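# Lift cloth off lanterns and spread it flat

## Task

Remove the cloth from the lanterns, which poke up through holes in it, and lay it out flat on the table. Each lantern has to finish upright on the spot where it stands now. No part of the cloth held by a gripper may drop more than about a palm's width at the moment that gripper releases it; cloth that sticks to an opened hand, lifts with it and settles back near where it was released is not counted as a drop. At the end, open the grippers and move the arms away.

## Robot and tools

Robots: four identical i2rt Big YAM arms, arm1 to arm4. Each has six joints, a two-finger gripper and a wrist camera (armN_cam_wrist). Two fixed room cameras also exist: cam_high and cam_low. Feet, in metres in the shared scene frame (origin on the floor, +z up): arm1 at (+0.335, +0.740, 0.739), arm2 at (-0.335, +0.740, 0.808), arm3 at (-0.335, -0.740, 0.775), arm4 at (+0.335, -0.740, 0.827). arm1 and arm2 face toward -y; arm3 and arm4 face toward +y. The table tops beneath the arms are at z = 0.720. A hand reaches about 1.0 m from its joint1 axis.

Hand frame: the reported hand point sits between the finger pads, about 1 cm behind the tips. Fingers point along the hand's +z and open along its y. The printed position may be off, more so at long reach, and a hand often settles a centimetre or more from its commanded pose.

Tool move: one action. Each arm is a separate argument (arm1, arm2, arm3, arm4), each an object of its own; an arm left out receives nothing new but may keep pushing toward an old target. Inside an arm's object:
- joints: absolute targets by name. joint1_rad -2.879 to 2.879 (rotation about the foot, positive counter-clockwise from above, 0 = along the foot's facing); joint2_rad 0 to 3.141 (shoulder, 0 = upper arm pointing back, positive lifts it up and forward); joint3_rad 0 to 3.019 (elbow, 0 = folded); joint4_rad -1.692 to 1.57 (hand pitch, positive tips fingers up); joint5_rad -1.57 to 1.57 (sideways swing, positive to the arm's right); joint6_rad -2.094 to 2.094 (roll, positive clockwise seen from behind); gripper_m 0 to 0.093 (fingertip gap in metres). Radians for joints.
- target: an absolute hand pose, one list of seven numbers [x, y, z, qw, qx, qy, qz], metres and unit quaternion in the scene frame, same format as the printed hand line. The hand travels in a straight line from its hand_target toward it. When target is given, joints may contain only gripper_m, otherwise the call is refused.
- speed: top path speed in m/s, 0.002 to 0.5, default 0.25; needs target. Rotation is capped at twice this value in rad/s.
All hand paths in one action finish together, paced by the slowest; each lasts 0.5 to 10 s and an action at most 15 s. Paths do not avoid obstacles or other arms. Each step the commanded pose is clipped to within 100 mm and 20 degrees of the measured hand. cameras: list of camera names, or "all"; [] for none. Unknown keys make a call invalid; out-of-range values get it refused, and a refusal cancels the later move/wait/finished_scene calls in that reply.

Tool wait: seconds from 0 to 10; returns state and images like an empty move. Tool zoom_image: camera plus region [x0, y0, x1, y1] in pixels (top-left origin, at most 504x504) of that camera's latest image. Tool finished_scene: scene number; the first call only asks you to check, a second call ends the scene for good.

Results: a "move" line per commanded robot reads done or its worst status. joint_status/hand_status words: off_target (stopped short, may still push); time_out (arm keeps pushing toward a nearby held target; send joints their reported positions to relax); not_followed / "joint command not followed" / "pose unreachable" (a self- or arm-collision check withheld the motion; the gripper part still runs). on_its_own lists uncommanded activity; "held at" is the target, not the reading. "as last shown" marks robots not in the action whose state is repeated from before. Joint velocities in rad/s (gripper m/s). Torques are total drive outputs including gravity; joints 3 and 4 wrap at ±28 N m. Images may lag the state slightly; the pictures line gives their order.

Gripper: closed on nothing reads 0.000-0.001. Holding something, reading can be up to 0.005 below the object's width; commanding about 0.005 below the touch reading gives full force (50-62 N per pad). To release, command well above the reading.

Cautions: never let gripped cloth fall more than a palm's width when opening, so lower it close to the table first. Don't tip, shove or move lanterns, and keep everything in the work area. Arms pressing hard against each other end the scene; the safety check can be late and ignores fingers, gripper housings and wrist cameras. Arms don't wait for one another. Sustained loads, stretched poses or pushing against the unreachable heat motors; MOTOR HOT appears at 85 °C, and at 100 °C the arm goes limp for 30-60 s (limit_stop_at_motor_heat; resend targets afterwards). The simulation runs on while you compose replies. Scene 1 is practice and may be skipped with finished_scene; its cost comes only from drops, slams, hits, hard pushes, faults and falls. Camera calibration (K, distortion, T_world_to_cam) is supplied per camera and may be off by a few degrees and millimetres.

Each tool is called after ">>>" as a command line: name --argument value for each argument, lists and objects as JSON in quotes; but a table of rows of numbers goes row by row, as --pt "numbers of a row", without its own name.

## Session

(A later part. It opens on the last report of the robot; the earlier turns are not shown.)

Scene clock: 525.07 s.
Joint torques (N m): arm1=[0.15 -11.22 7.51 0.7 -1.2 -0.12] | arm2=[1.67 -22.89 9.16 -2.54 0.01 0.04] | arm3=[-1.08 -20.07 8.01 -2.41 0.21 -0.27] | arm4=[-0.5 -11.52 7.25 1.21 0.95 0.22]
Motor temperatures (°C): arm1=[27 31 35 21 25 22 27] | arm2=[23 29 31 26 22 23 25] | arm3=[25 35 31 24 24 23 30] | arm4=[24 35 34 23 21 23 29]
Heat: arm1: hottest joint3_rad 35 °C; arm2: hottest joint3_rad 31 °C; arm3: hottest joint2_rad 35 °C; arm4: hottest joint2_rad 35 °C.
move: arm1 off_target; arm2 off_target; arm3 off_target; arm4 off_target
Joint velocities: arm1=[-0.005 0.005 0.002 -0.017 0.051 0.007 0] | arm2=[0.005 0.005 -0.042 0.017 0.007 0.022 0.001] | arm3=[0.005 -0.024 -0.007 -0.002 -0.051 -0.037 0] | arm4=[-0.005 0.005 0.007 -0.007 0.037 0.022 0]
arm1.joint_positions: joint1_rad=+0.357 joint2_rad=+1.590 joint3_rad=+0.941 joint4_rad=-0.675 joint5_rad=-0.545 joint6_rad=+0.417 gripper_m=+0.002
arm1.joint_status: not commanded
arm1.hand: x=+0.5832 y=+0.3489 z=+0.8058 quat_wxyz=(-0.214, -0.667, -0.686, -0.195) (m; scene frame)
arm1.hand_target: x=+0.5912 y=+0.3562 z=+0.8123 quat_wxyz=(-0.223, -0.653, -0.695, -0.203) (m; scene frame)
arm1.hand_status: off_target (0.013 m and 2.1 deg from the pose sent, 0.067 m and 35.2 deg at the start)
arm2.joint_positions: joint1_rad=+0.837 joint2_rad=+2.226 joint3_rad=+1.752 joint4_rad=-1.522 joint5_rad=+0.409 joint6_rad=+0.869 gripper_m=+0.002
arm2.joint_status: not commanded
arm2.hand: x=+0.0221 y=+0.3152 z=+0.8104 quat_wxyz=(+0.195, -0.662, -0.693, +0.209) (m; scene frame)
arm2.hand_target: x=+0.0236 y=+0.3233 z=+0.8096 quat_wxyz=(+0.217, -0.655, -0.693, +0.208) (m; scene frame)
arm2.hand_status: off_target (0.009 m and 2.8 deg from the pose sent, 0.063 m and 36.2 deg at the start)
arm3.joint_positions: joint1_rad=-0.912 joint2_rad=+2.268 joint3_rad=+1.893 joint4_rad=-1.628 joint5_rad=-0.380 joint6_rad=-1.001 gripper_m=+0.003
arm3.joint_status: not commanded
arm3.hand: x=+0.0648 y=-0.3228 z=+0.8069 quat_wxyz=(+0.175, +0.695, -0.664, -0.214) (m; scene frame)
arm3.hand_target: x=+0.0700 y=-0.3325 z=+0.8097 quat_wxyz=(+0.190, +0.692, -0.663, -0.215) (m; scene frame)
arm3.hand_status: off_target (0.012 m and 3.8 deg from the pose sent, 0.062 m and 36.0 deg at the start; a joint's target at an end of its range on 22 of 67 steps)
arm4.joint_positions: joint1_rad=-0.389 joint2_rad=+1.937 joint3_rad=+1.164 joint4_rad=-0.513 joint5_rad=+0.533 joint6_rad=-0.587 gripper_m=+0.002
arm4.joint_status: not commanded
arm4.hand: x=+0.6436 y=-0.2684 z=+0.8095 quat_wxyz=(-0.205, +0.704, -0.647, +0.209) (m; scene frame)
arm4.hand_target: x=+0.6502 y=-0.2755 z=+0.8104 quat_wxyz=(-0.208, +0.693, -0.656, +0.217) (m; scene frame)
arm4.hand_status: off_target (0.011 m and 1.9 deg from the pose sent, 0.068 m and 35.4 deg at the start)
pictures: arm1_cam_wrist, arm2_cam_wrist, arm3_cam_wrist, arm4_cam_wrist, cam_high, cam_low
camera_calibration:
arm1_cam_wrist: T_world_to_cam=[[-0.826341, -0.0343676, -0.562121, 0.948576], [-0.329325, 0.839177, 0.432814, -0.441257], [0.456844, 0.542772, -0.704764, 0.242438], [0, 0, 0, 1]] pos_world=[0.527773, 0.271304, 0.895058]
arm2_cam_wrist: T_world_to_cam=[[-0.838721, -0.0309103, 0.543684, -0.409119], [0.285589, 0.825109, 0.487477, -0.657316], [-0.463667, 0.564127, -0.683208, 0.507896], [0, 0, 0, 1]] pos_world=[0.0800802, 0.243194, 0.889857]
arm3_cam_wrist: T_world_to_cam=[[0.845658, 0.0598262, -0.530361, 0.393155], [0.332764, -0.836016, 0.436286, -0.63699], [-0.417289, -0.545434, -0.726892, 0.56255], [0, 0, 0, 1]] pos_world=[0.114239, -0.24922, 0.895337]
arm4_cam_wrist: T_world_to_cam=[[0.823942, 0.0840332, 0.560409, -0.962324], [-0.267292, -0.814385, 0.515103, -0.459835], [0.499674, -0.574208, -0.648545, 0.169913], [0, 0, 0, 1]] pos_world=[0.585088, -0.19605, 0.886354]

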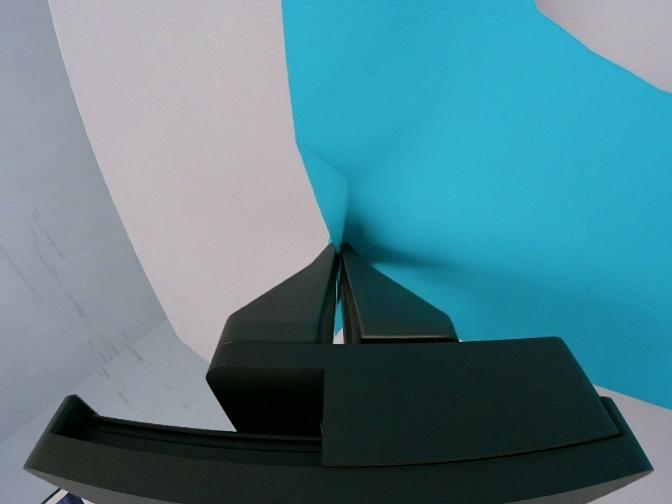

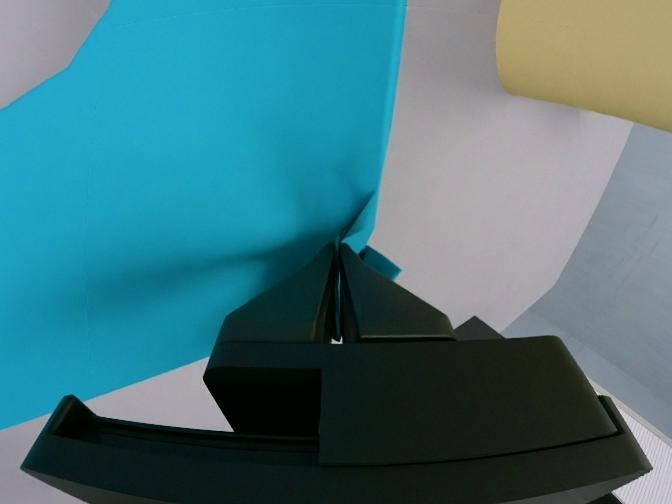

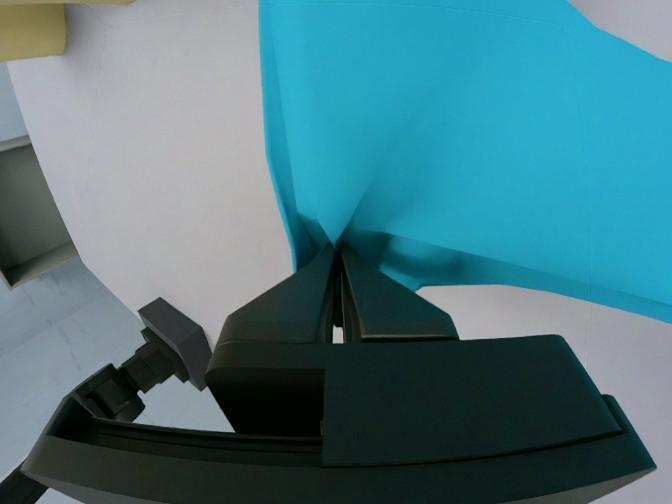

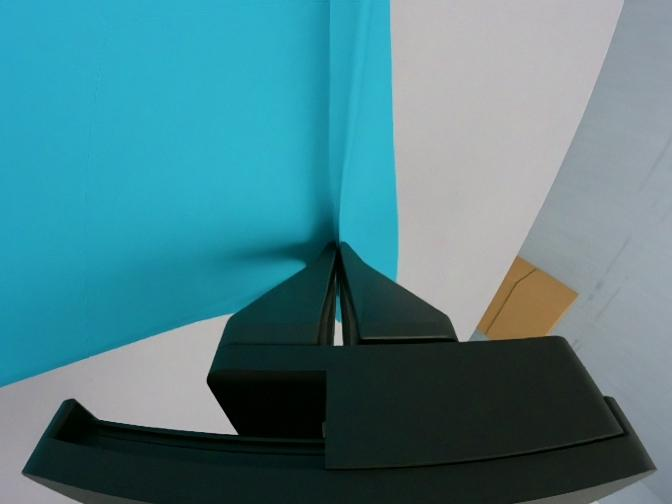

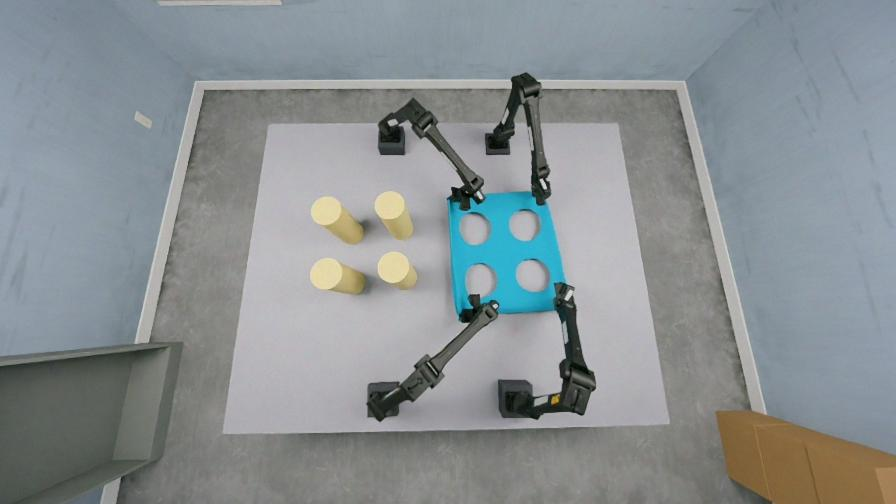

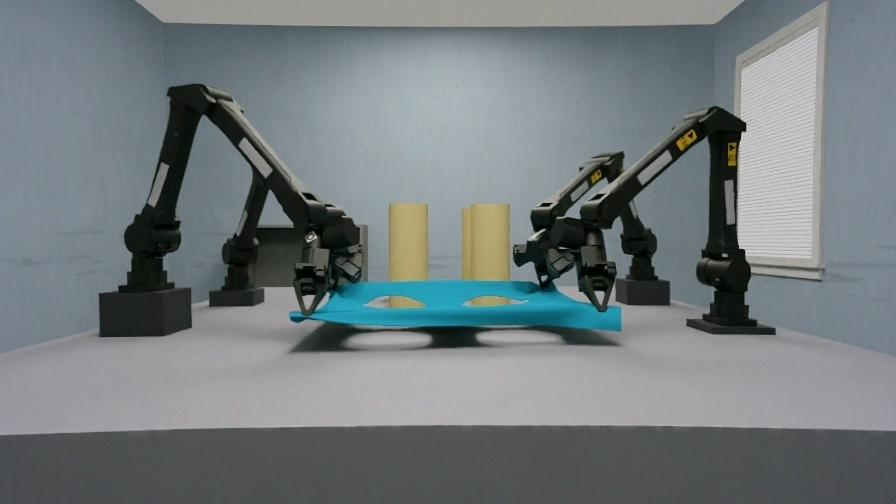

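>>> move --arm1 '{"target": [0.642, 0.357, 0.815, 0.2185, 0.6553, 0.6930, 0.2066], "speed": 0.1}' --arm2 '{"target": [0.073, 0.324, 0.742, -0.2185, 0.6553, 0.6930, -0.2066], "speed": 0.1}' --arm3 '{"target": [0.119, -0.334, 0.742, 0.2066, 0.6930, -0.6553, -0.2185], "speed": 0.1}' --arm4 '{"target": [0.701, -0.276, 0.815, -0.2066, 0.6930, -0.6553, 0.2185], "speed": 0.1}' --cameras '["arm2_cam_wrist", "arm3_cam_wrist", "cam_high", "cam_low"]'

>>> zoom_image --camera "cam_low" --region '[270, 230, 650, 370]'

>>> zoom_image --camera "cam_high" --region '[430, 170, 630, 340]'

Scene clock: 536.10 s.
Joint torques (N m): arm1=[1.26 -9 11.36 0.44 -0.96 0.08] | arm2=[2.2 -25.23 9.14 -2.21 -0.23 0.03] | arm3=[-1.44 -21.48 8.08 -2.18 0.44 -0.26] | arm4=[-2.9 -10.17 10.43 0.88 0.67 -0.04]
Motor temperatures (°C): arm1=[27 31 36 21 25 22 27] | arm2=[23 29 32 26 22 23 25] | arm3=[25 36 32 24 24 23 31] | arm4=[24 35 34 23 22 23 29]
Heat: arm1: hottest joint3_rad 36 °C; arm2: hottest joint3_rad 32 °C; arm3: hottest joint2_rad 36 °C; arm4: hottest joint2_rad 35 °C.
move: arm1 off_target; arm2 off_target; arm3 off_target; arm4 off_target
Joint velocities: arm1=[-0.005 0.005 -0.007 -0.002 -0.022 -0.022 -0.001] | arm2=[-0.005 -0.024 0.007 -0.002 0.007 0.051 0.001] | arm3=[-0.024 -0.005 -0.007 0.012 0.022 0.022 0.001] | arm4=[-0.015 -0.015 -0.017 0.012 -0.022 0.022 0]
arm1.joint_positions: joint1_rad=+0.451 joint2_rad=+1.599 joint3_rad=+0.949 joint4_rad=-0.632 joint5_rad=-0.524 joint6_rad=+0.516 gripper_m=+0.002
arm1.joint_status: not commanded
arm1.hand: x=+0.6219 y=+0.3613 z=+0.8054 quat_wxyz=(-0.210, -0.666, -0.688, -0.199) (m; scene frame)
arm1.hand_target: x=+0.6415 y=+0.3584 z=+0.8150 quat_wxyz=(-0.218, -0.655, -0.693, -0.207) (m; scene frame)
arm1.hand_status: off_target (0.023 m and 1.9 deg from the pose sent, 0.060 m and 2.1 deg at the start)
arm2.joint_positions: joint1_rad=+0.882 joint2_rad=+2.419 joint3_rad=+1.918 joint4_rad=-1.525 joint5_rad=+0.390 joint6_rad=+0.917 gripper_m=+0.002
arm2.joint_status: not commanded
arm2.hand: x=+0.0680 y=+0.3131 z=+0.7440 quat_wxyz=(+0.201, -0.662, -0.691, +0.210) (m; scene frame)
arm2.hand_target: x=+0.0725 y=+0.3237 z=+0.7418 quat_wxyz=(+0.218, -0.655, -0.693, +0.207) (m; scene frame)
arm2.hand_status: off_target (0.012 m and 2.2 deg from the pose sent, 0.086 m and 2.8 deg at the start)
arm3.joint_positions: joint1_rad=-0.953 joint2_rad=+2.458 joint3_rad=+2.068 joint4_rad=-1.636 joint5_rad=-0.364 joint6_rad=-1.051 gripper_m=+0.003
arm3.joint_status: not commanded
arm3.hand: x=+0.1102 y=-0.3206 z=+0.7428 quat_wxyz=(+0.178, +0.697, -0.660, -0.216) (m; scene frame)
arm3.hand_target: x=+0.1185 y=-0.3336 z=+0.7417 quat_wxyz=(+0.191, +0.693, -0.661, -0.216) (m; scene frame)
arm3.hand_status: off_target (0.016 m and 3.4 deg from the pose sent, 0.085 m and 3.8 deg at the start; a joint's target at an end of its range on 43 of 47 steps)
arm4.joint_positions: joint1_rad=-0.447 joint2_rad=+1.943 joint3_rad=+1.198 joint4_rad=-0.495 joint5_rad=+0.516 joint6_rad=-0.655 gripper_m=+0.002
arm4.joint_status: not commanded
arm4.hand: x=+0.6773 y=-0.2689 z=+0.8175 quat_wxyz=(-0.211, +0.703, -0.647, +0.208) (m; scene frame)
arm4.hand_target: x=+0.7005 y=-0.2769 z=+0.8155 quat_wxyz=(-0.207, +0.693, -0.655, +0.219) (m; scene frame)
arm4.hand_status: off_target (0.025 m and 2.0 deg from the pose sent, 0.058 m and 1.9 deg at the start)
pictures: arm2_cam_wrist, arm3_cam_wrist, cam_high, cam_low
camera_calibration:
arm2_cam_wrist: T_world_to_cam=[[-0.833997, -0.0311215, 0.550891, -0.340214], [0.292878, 0.82118, 0.489781, -0.637282], [-0.467623, 0.56982, -0.675747, 0.477931], [0, 0, 0, 1]] pos_world=[0.1264, 0.240401, 0.82251]
arm3_cam_wrist: T_world_to_cam=[[0.84096, 0.0677823, -0.536834, 0.328513], [0.343622, -0.833288, 0.433077, -0.620168], [-0.417983, -0.548669, -0.724053, 0.533012], [0, 0, 0, 1]] pos_world=[0.159627, -0.246599, 0.830866]

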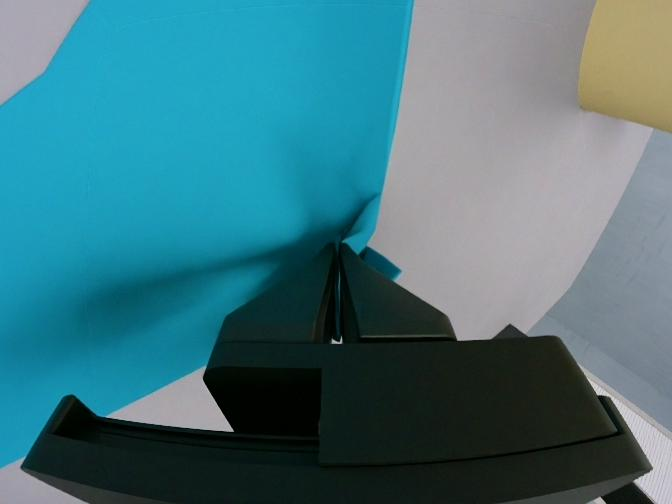

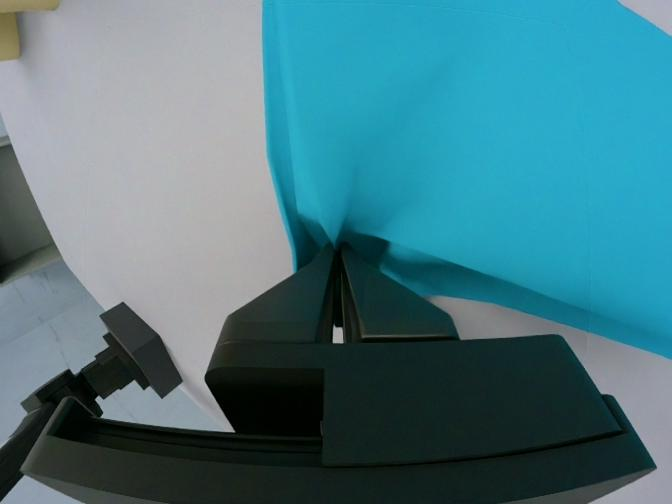

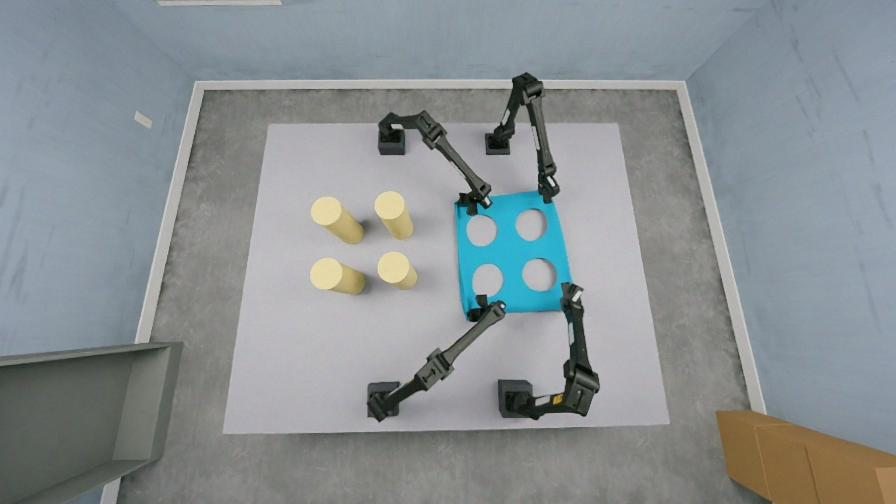

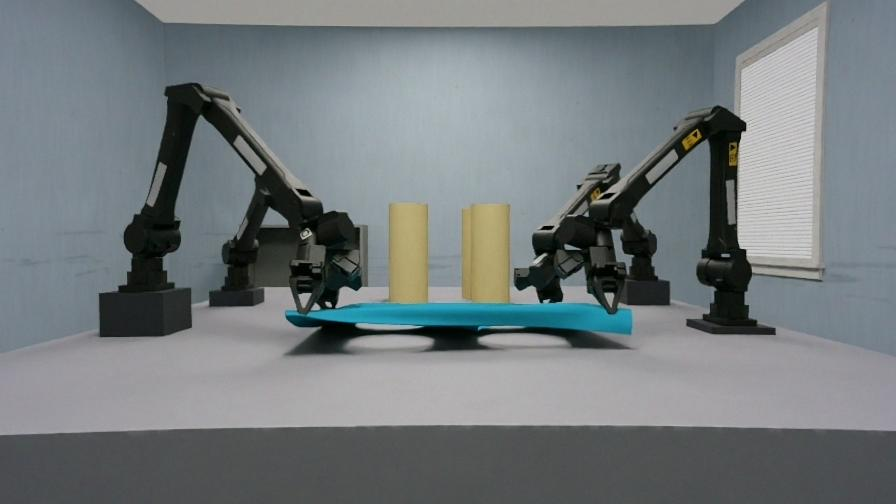

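Scaled by 1.326.

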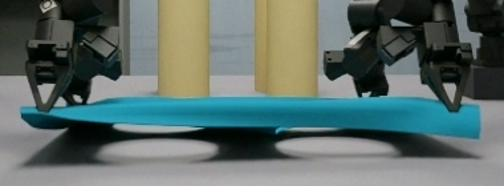

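Scaled by 2.520.

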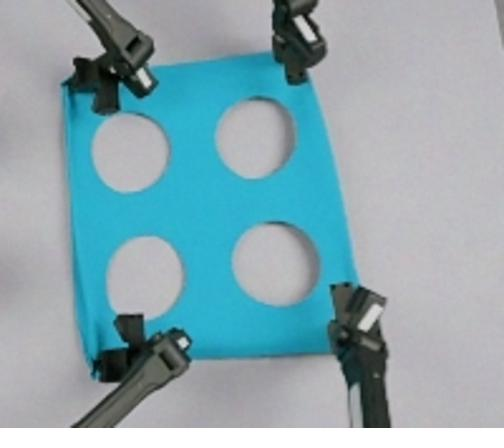

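>>> move --cameras '["cam_high", "cam_low", "arm2_cam_wrist", "arm3_cam_wrist", "arm1_cam_wrist", "arm4_cam_wrist"]'

Scene clock: 543.63 s.
Joint torques (N m): arm1=[1.03 -8.94 11.43 0.44 -0.95 0.12] | arm2=[2.14 -25.05 9.11 -2.26 -0.24 0.04] | arm3=[-1.44 -21.42 8.06 -2.19 0.42 -0.25] | arm4=[-2.9 -10.17 10.44 0.9 0.67 -0.03]
Motor temperatures (°C): arm1=[27 31 36 21 26 22 27] | arm2=[23 29 32 26 22 23 25] | arm3=[25 37 33 24 24 23 31] | arm4=[24 35 35 23 22 23 29]
Heat: arm1: hottest joint3_rad 36 °C; arm2: hottest joint3_rad 32 °C; arm3: hottest joint2_rad 37 °C; arm4: hottest joint2_rad 35 °C.
Joint velocities: arm1=[-0.015 -0.005 0.002 0.002 -0.051 -0.007 -0.001] | arm2=[-0.005 0.015 -0.002 -0.012 -0.022 -0.022 0] | arm3=[-0.015 -0.005 0.002 0.002 -0.007 -0.037 -0.001] | arm4=[-0.015 -0.005 0.012 -0.012 -0.022 -0.037 0]
arm1.joint_positions: joint1_rad=+0.451 joint2_rad=+1.599 joint3_rad=+0.949 joint4_rad=-0.632 joint5_rad=-0.524 joint6_rad=+0.516 gripper_m=+0.002
arm1.joint_status: not commanded
arm1.hand: x=+0.6219 y=+0.3613 z=+0.8054 quat_wxyz=(-0.210, -0.666, -0.688, -0.199) (m; scene frame)
arm1.hand_target: x=+0.6415 y=+0.3584 z=+0.8150 quat_wxyz=(-0.218, -0.655, -0.693, -0.207) (m; scene frame)
arm1.hand_status: off_target (0.023 m and 1.9 deg from the pose sent, 0.060 m and 2.1 deg at the start)
arm2.joint_positions: joint1_rad=+0.882 joint2_rad=+2.419 joint3_rad=+1.918 joint4_rad=-1.525 joint5_rad=+0.390 joint6_rad=+0.917 gripper_m=+0.002
arm2.joint_status: not commanded
arm2.hand: x=+0.0680 y=+0.3131 z=+0.7440 quat_wxyz=(+0.201, -0.662, -0.691, +0.210) (m; scene frame)
arm2.hand_target: x=+0.0725 y=+0.3237 z=+0.7418 quat_wxyz=(+0.218, -0.655, -0.693, +0.207) (m; scene frame)
arm2.hand_status: off_target (0.012 m and 2.2 deg from the pose sent, 0.086 m and 2.8 deg at the start)
arm3.joint_positions: joint1_rad=-0.953 joint2_rad=+2.458 joint3_rad=+2.068 joint4_rad=-1.636 joint5_rad=-0.364 joint6_rad=-1.052 gripper_m=+0.003
arm3.joint_status: not commanded
arm3.hand: x=+0.1102 y=-0.3206 z=+0.7428 quat_wxyz=(+0.178, +0.697, -0.660, -0.216) (m; scene frame)
arm3.hand_target: x=+0.1185 y=-0.3336 z=+0.7417 quat_wxyz=(+0.191, +0.693, -0.661, -0.216) (m; scene frame)
arm3.hand_status: off_target (0.016 m and 3.4 deg from the pose sent, 0.085 m and 3.8 deg at the start; a joint's target at an end of its range on 43 of 47 steps)
arm4.joint_positions: joint1_rad=-0.447 joint2_rad=+1.943 joint3_rad=+1.198 joint4_rad=-0.495 joint5_rad=+0.516 joint6_rad=-0.656 gripper_m=+0.002
arm4.joint_status: not commanded
arm4.hand: x=+0.6773 y=-0.2689 z=+0.8175 quat_wxyz=(-0.211, +0.703, -0.646, +0.208) (m; scene frame)
arm4.hand_target: x=+0.7005 y=-0.2769 z=+0.8155 quat_wxyz=(-0.207, +0.693, -0.655, +0.219) (m; scene frame)
arm4.hand_status: off_target (0.025 m and 2.0 deg from the pose sent, 0.058 m and 1.9 deg at the start)
pictures: arm1_cam_wrist, arm2_cam_wrist, arm3_cam_wrist, arm4_cam_wrist, cam_high, cam_low
camera_calibration:
arm1_cam_wrist: T_world_to_cam=[[-0.826631, -0.0352039, -0.561643, 0.980884], [-0.334544, 0.833273, 0.440155, -0.439291], [0.452507, 0.55174, -0.700586, 0.213829], [0, 0, 0, 1]] pos_world=[0.567107, 0.282602, 0.894068]
arm2_cam_wrist: T_world_to_cam=[[-0.834012, -0.0307403, 0.550889, -0.340332], [0.293134, 0.821191, 0.48961, -0.637175], [-0.467436, 0.569825, -0.675872, 0.478009], [0, 0, 0, 1]] pos_world=[0.126376, 0.240399, 0.822525]
arm3_cam_wrist: T_world_to_cam=[[0.840946, 0.0681626, -0.536809, 0.328617], [0.343884, -0.833266, 0.432911, -0.620067], [-0.417796, -0.548655, -0.724172, 0.533083], [0, 0, 0, 1]] pos_world=[0.159602, -0.246601, 0.830882]
arm4_cam_wrist: T_world_to_cam=[[0.820214, 0.0818476, 0.566171, -0.997297], [-0.267645, -0.819802, 0.506251, -0.449379], [0.505584, -0.566767, -0.650507, 0.157551], [0, 0, 0, 1]] pos_world=[0.618068, -0.197481, 0.894628]

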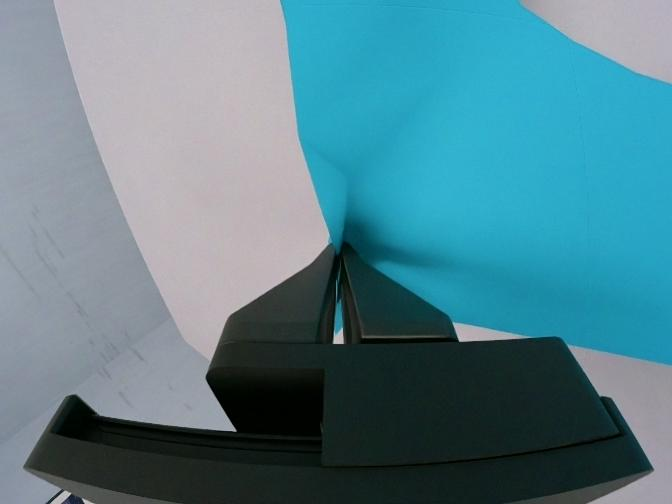

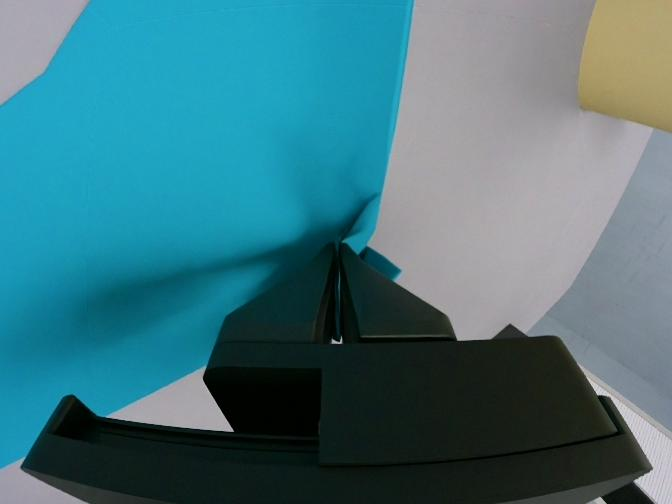

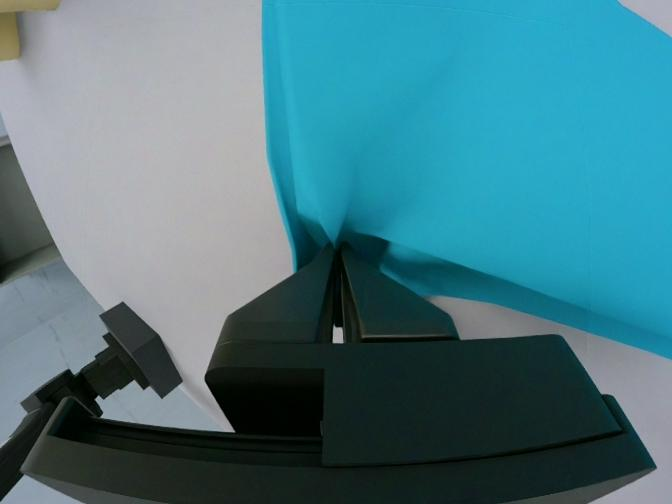

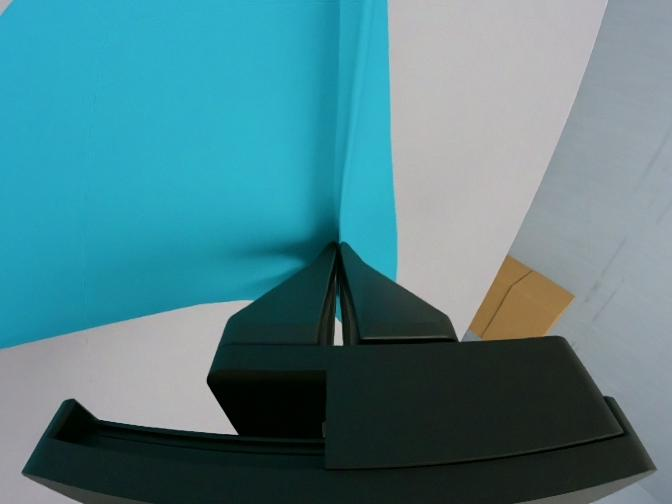

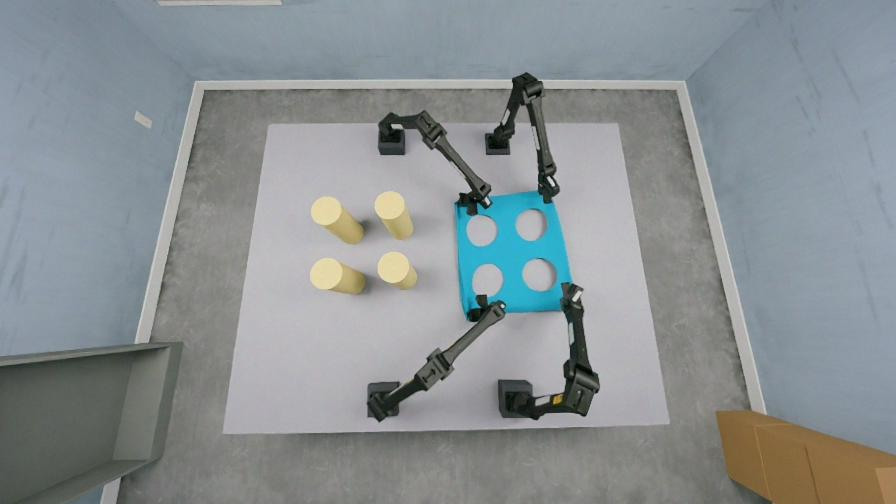

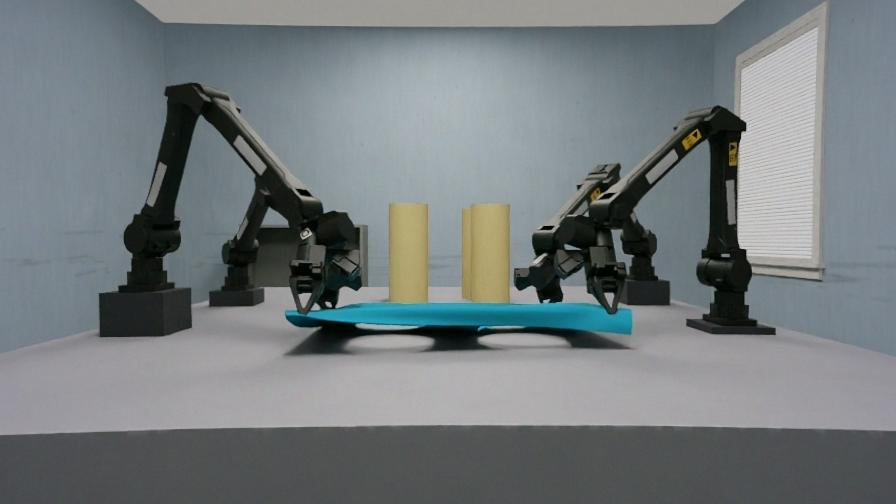

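>>> zoom_image --camera "cam_high" --region '[430, 170, 600, 340]'

>>> zoom_image --camera "arm2_cam_wrist" --region '[250, 0, 500, 300]'

>>> zoom_image --camera "arm3_cam_wrist" --region '[200, 0, 500, 320]'

Scaled by 2.965.

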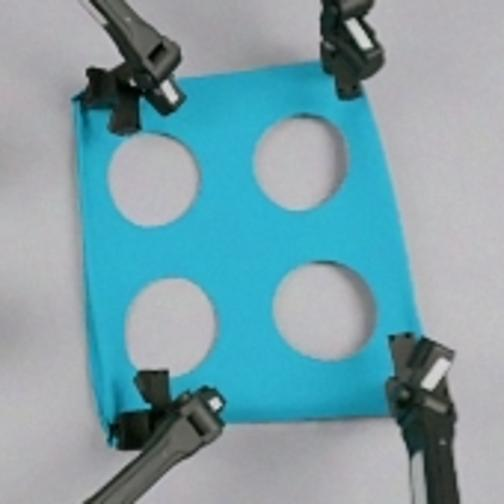

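Scaled by 1.680 from the camera's 672x504 image, which has a finer 960x720 frame.

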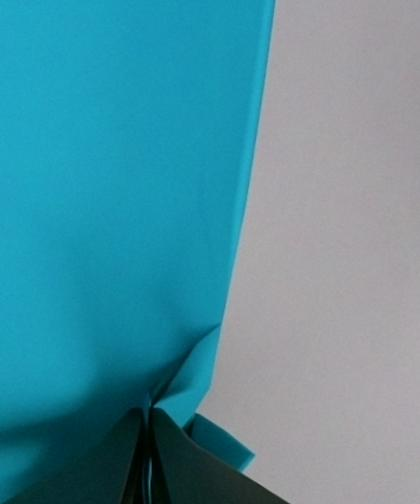

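Scaled by 1.575 from the camera's 672x504 image, which has a finer 960x720 frame.

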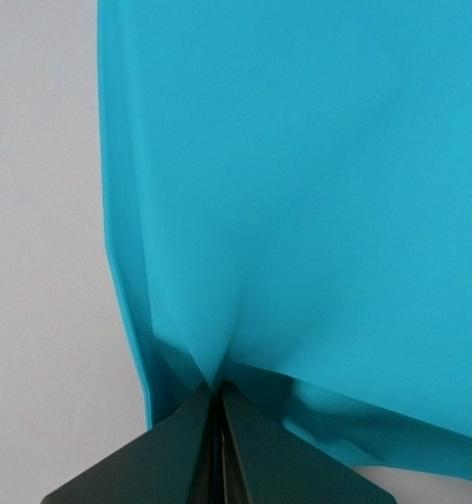

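>>> move --arm1 '{"target": [0.612, 0.355, 0.82, 0.2185, 0.6553, 0.6930, 0.2066], "speed": 0.2}' --arm2 '{"target": [0.043, 0.321, 0.842, -0.1573, 0.6708, 0.7094, -0.1487], "speed": 0.2}' --arm3 '{"target": [0.089, -0.335, 0.842, 0.1487, 0.7094, -0.6708, -0.1573], "speed": 0.2}' --arm4 '{"target": [0.671, -0.278, 0.82, -0.2066, 0.6930, -0.6553, 0.2185], "speed": 0.2}' --cameras '["cam_low", "arm2_cam_wrist", "arm3_cam_wrist"]'

Scene clock: 574.20 s.
Joint torques (N m): arm1=[-0.09 -11.28 9.98 -0.08 -1.09 -0.1] | arm2=[1.44 -23.94 6.32 -0.66 -0.11 -0.17] | arm3=[-0.56 -20.89 5.68 -1.03 0.3 0.03] | arm4=[-0.5 -11.75 7.43 0.39 0.87 0.21]
Motor temperatures (°C): arm1=[27 31 36 21 26 22 27] | arm2=[23 30 32 26 22 23 25] | arm3=[25 40 35 24 24 23 31] | arm4=[24 36 36 23 22 23 29]
Heat: arm1: hottest joint3_rad 36 °C; arm2: hottest joint3_rad 32 °C; arm3: hottest joint2_rad 40 °C; arm4: hottest joint2_rad 36 °C.
move: arm1 off_target; arm2 off_target; arm3 off_target; arm4 off_target
Joint velocities: arm1=[-0.005 -0.015 0.012 0.002 0.066 0.051 -0.001] | arm2=[-0.005 -0.005 0.002 -0.007 0.037 0.007 -0.001] | arm3=[0.005 0.005 -0.002 -0.007 -0.007 -0.022 0] | arm4=[0.005 0.015 -0.032 0.012 0.051 -0.051 0]
arm1.joint_positions: joint1_rad=+0.402 joint2_rad=+1.599 joint3_rad=+0.949 joint4_rad=-0.664 joint5_rad=-0.540 joint6_rad=+0.468 gripper_m=+0.002
arm1.joint_status: not commanded
arm1.hand: x=+0.6022 y=+0.3551 z=+0.8050 quat_wxyz=(-0.208, -0.669, -0.685, -0.201) (m; scene frame)
arm1.hand_target: x=+0.6118 y=+0.3549 z=+0.8200 quat_wxyz=(-0.219, -0.655, -0.693, -0.206) (m; scene frame)
arm1.hand_status: off_target (0.018 m and 2.2 deg from the pose sent, 0.019 m and 1.9 deg at the start)
arm2.joint_positions: joint1_rad=+0.827 joint2_rad=+2.144 joint3_rad=+1.783 joint4_rad=-1.494 joint5_rad=+0.303 joint6_rad=+0.832 gripper_m=+0.002
arm2.joint_status: not commanded
arm2.hand: x=+0.0473 y=+0.3075 z=+0.8550 quat_wxyz=(+0.135, -0.683, -0.701, +0.153) (m; scene frame)
arm2.hand_target: x=+0.0437 y=+0.3204 z=+0.8426 quat_wxyz=(+0.158, -0.671, -0.709, +0.149) (m; scene frame)
arm2.hand_status: off_target (0.019 m and 3.1 deg from the pose sent, 0.101 m and 8.9 deg at the start)
arm3.joint_positions: joint1_rad=-0.914 joint2_rad=+2.212 joint3_rad=+1.942 joint4_rad=-1.626 joint5_rad=-0.280 joint6_rad=-0.997 gripper_m=+0.003
arm3.joint_status: not commanded
arm3.hand: x=+0.0907 y=-0.3238 z=+0.8462 quat_wxyz=(+0.133, +0.718, -0.665, -0.161) (m; scene frame)
arm3.hand_target: x=+0.0896 y=-0.3345 z=+0.8420 quat_wxyz=(+0.149, +0.710, -0.670, -0.158) (m; scene frame)
arm3.hand_status: off_target (0.012 m and 2.2 deg from the pose sent, 0.102 m and 7.8 deg at the start)
arm4.joint_positions: joint1_rad=-0.426 joint2_rad=+1.933 joint3_rad=+1.190 joint4_rad=-0.503 joint5_rad=+0.526 joint6_rad=-0.629 gripper_m=+0.002
arm4.joint_status: not commanded
arm4.hand: x=+0.6671 y=-0.2663 z=+0.8210 quat_wxyz=(-0.214, +0.700, -0.648, +0.209) (m; scene frame)
arm4.hand_target: x=+0.6709 y=-0.2780 z=+0.8199 quat_wxyz=(-0.207, +0.693, -0.655, +0.219) (m; scene frame)
arm4.hand_status: off_target (0.012 m and 1.9 deg from the pose sent, 0.011 m and 2.0 deg at the start)
pictures: arm2_cam_wrist, arm3_cam_wrist, cam_low
camera_calibration:
arm2_cam_wrist: T_world_to_cam=[[-0.918959, -0.0148316, 0.394074, -0.285684], [0.211611, 0.824692, 0.524504, -0.707877], [-0.332768, 0.565388, -0.754719, 0.608985], [0, 0, 0, 1]] pos_world=[0.0899136, 0.23523, 0.943478]
arm3_cam_wrist: T_world_to_cam=[[0.909427, 0.0844205, -0.407204, 0.290094], [0.29351, -0.823973, 0.484686, -0.697061], [-0.294607, -0.560306, -0.774122, 0.625434], [0, 0, 0, 1]] pos_world=[0.125032, -0.248415, 0.940146]

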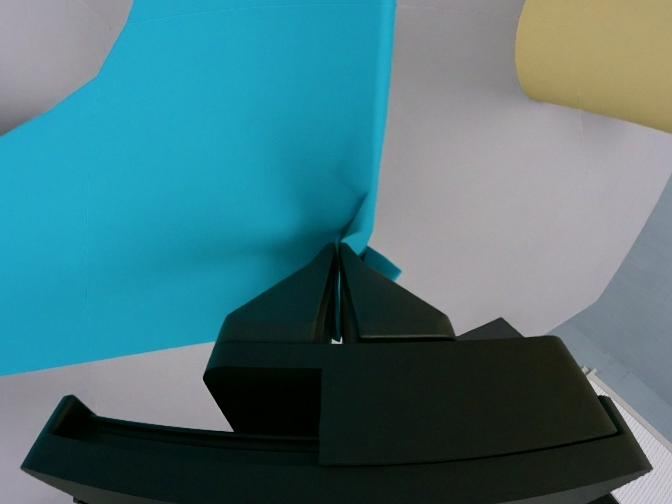

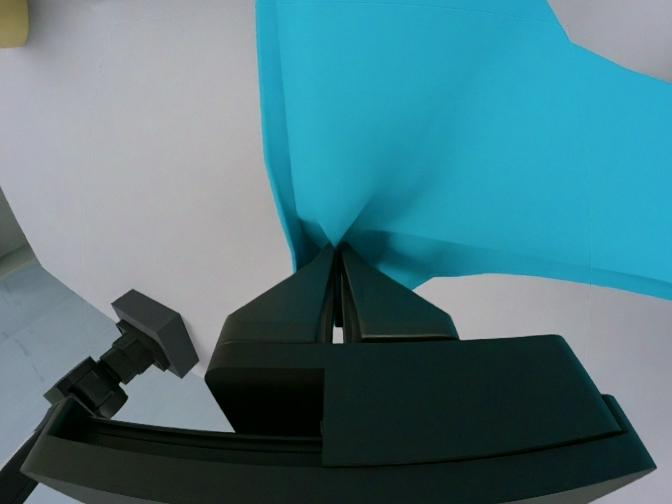

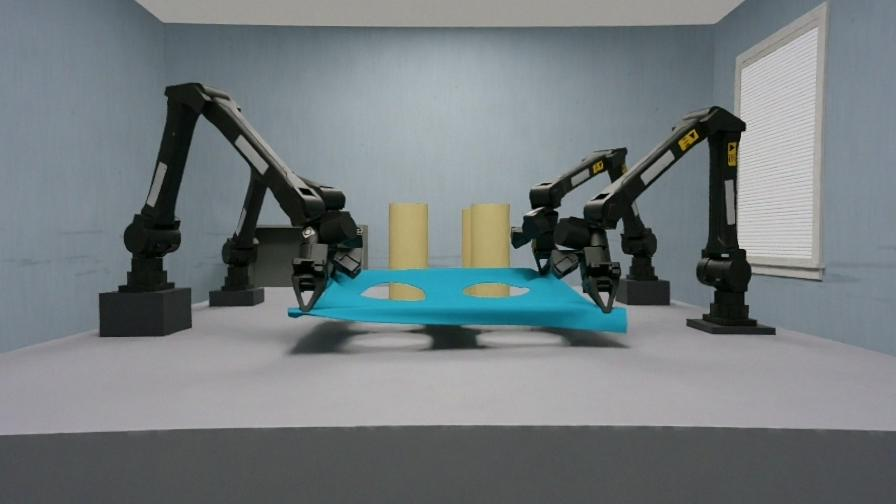

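>>> move --arm1 '{"target": [0.722, 0.362, 0.82, 0.2185, 0.6553, 0.6930, 0.2066], "speed": 0.12}' --arm2 '{"target": [0.153, 0.329, 0.739, -0.1573, 0.6708, 0.7094, -0.1487], "speed": 0.12}' --arm3 '{"target": [0.199, -0.329, 0.740, 0.1487, 0.7094, -0.6708, -0.1573], "speed": 0.12}' --arm4 '{"target": [0.781, -0.271, 0.82, -0.2066, 0.6930, -0.6553, 0.2185], "speed": 0.12}' --cameras '["cam_high", "cam_low", "arm2_cam_wrist", "arm3_cam_wrist"]'

Scene clock: 581.90 s.
Joint torques (N m): arm1=[0.5 -10.34 12.18 0.66 -0.85 0.11] | arm2=[2.08 -27.11 10.19 -1.85 -0.29 0.03] | arm3=[-1.79 -23.12 8.92 -1.87 0.43 -0.25] | arm4=[-2.67 -11.63 11.73 0.75 0.63 -0.02]
Motor temperatures (°C): arm1=[27 31 37 21 26 22 27] | arm2=[23 31 32 26 22 23 25] | arm3=[25 40 34 24 24 23 31] | arm4=[24 35 35 23 22 23 29]
Heat: arm1: hottest joint3_rad 37 °C; arm2: hottest joint3_rad 32 °C; arm3: hottest joint2_rad 40 °C; arm4: hottest joint2_rad 35 °C.
move: arm1 off_target; arm2 off_target; arm3 off_target; arm4 off_target
Joint velocities: arm1=[0.005 -0.005 0.007 -0.002 -0.037 -0.051 -0.001] | arm2=[-0.005 0.015 -0.002 -0.002 0.037 0.007 0] | arm3=[-0.005 -0.005 -0.002 -0.002 0.066 -0.037 -0.001] | arm4=[0.005 0.005 -0.022 -0.002 -0.022 -0.007 -0.001]
arm1.joint_positions: joint1_rad=+0.607 joint2_rad=+1.670 joint3_rad=+1.045 joint4_rad=-0.590 joint5_rad=-0.472 joint6_rad=+0.680 gripper_m=+0.002
arm1.joint_status: not commanded
arm1.hand: x=+0.6989 y=+0.3668 z=+0.8066 quat_wxyz=(-0.204, -0.667, -0.688, -0.199) (m; scene frame)
arm1.hand_target: x=+0.7216 y=+0.3643 z=+0.8200 quat_wxyz=(-0.217, -0.655, -0.694, -0.207) (m; scene frame)
arm1.hand_status: off_target (0.027 m and 2.4 deg from the pose sent, 0.121 m and 2.2 deg at the start)
arm2.joint_positions: joint1_rad=+0.934 joint2_rad=+2.486 joint3_rad=+2.092 joint4_rad=-1.505 joint5_rad=+0.270 joint6_rad=+0.922 gripper_m=+0.002
arm2.joint_status: not commanded
arm2.hand: x=+0.1454 y=+0.3166 z=+0.7406 quat_wxyz=(+0.143, -0.676, -0.707, +0.152) (m; scene frame)
arm2.hand_target: x=+0.1522 y=+0.3282 z=+0.7386 quat_wxyz=(+0.156, -0.671, -0.709, +0.149) (m; scene frame)
arm2.hand_status: off_target (0.015 m and 1.8 deg from the pose sent, 0.158 m and 3.1 deg at the start)
arm3.joint_positions: joint1_rad=-0.986 joint2_rad=+2.572 joint3_rad=+2.326 joint4_rad=-1.639 joint5_rad=-0.255 joint6_rad=-1.045 gripper_m=+0.003
arm3.joint_status: not commanded
arm3.hand: x=+0.1876 y=-0.3120 z=+0.7387 quat_wxyz=(+0.120, +0.713, -0.673, -0.155) (m; scene frame)
arm3.hand_target: x=+0.1983 y=-0.3280 z=+0.7394 quat_wxyz=(+0.129, +0.710, -0.675, -0.154) (m; scene frame)
arm3.hand_status: off_target (0.021 m and 3.4 deg from the pose sent, 0.152 m and 2.2 deg at the start; a joint's target at an end of its range on 32 of 58 steps)
arm4.joint_positions: joint1_rad=-0.564 joint2_rad=+2.024 joint3_rad=+1.343 joint4_rad=-0.503 joint5_rad=+0.476 joint6_rad=-0.778 gripper_m=+0.002
arm4.joint_status: not commanded
arm4.hand: x=+0.7560 y=-0.2633 z=+0.8200 quat_wxyz=(-0.210, +0.703, -0.647, +0.209) (m; scene frame)
arm4.hand_target: x=+0.7805 y=-0.2722 z=+0.8205 quat_wxyz=(-0.207, +0.693, -0.655, +0.219) (m; scene frame)
arm4.hand_status: off_target (0.026 m and 1.9 deg from the pose sent, 0.114 m and 1.9 deg at the start)
pictures: arm2_cam_wrist, arm3_cam_wrist, cam_high, cam_low
camera_calibration:
arm2_cam_wrist: T_world_to_cam=[[-0.914369, -0.0343287, 0.403423, -0.151755], [0.205622, 0.818967, 0.535736, -0.681807], [-0.348781, 0.572813, -0.741779, 0.540547], [0, 0, 0, 1]] pos_world=[0.189967, 0.243536, 0.827457]
arm3_cam_wrist: T_world_to_cam=[[0.921199, 0.0683539, -0.38304, 0.132168], [0.26367, -0.833609, 0.48536, -0.661553], [-0.286129, -0.548109, -0.785943, 0.58822], [0, 0, 0, 1]] pos_world=[0.220986, -0.238102, 0.834024]

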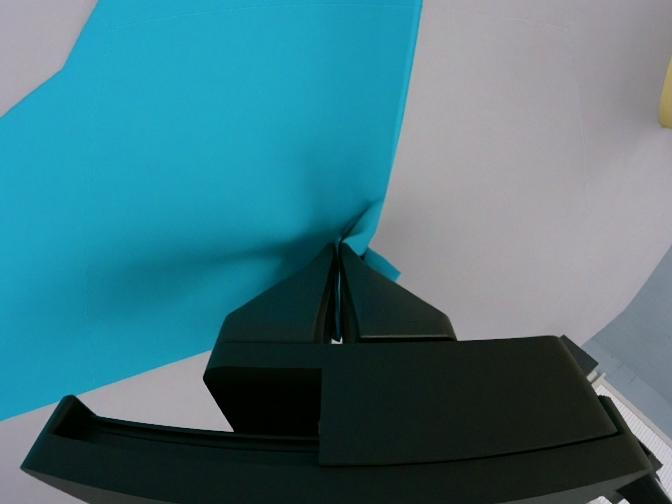

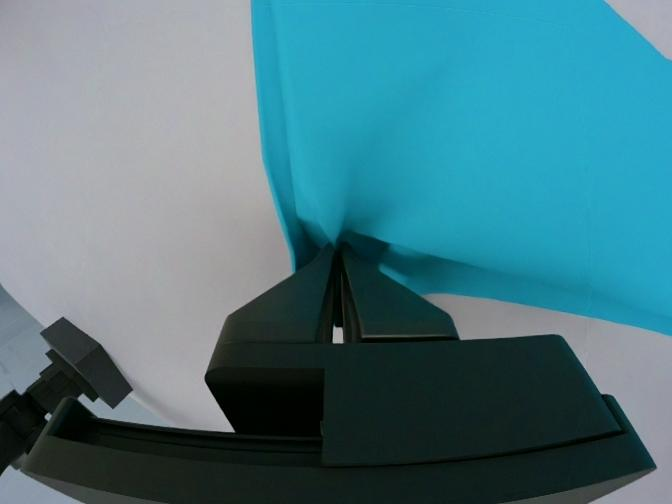

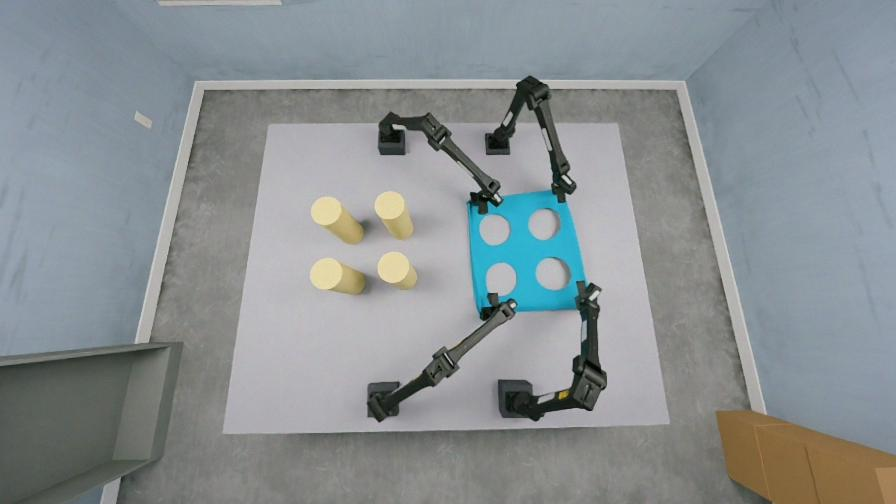

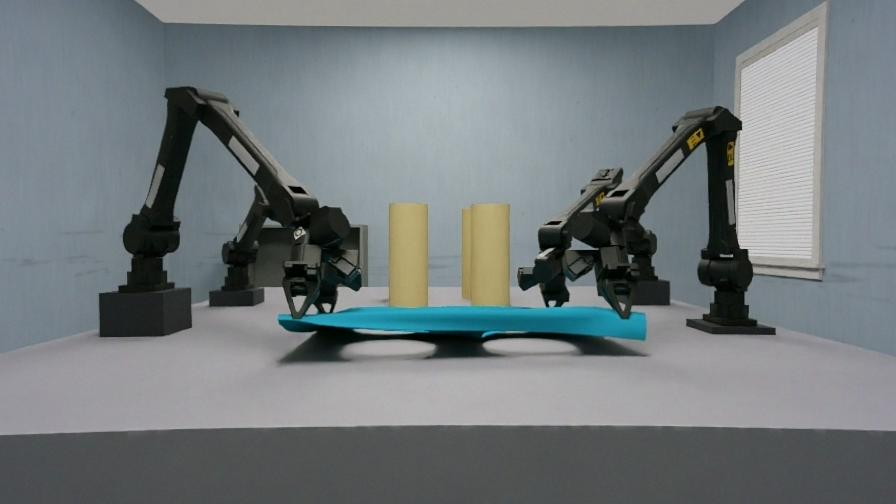

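>>> zoom_image --camera "cam_high" --region '[440, 170, 620, 350]'

>>> zoom_image --camera "arm2_cam_wrist" --region '[270, 0, 470, 300]'

>>> zoom_image --camera "arm3_cam_wrist" --region '[220, 0, 420, 300]'

Scaled by 2.800.

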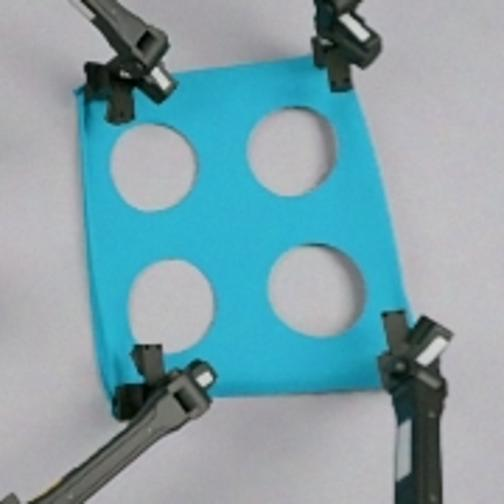

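Scaled by 1.680 from the camera's 672x504 image, which has a finer 960x720 frame.

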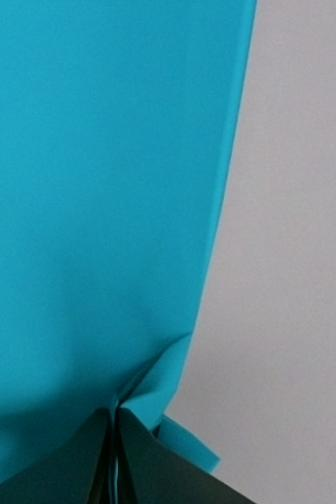

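Scaled by 1.680 from the camera's 672x504 image, which has a finer 960x720 frame.

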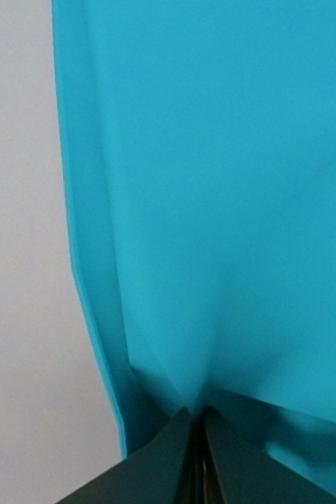

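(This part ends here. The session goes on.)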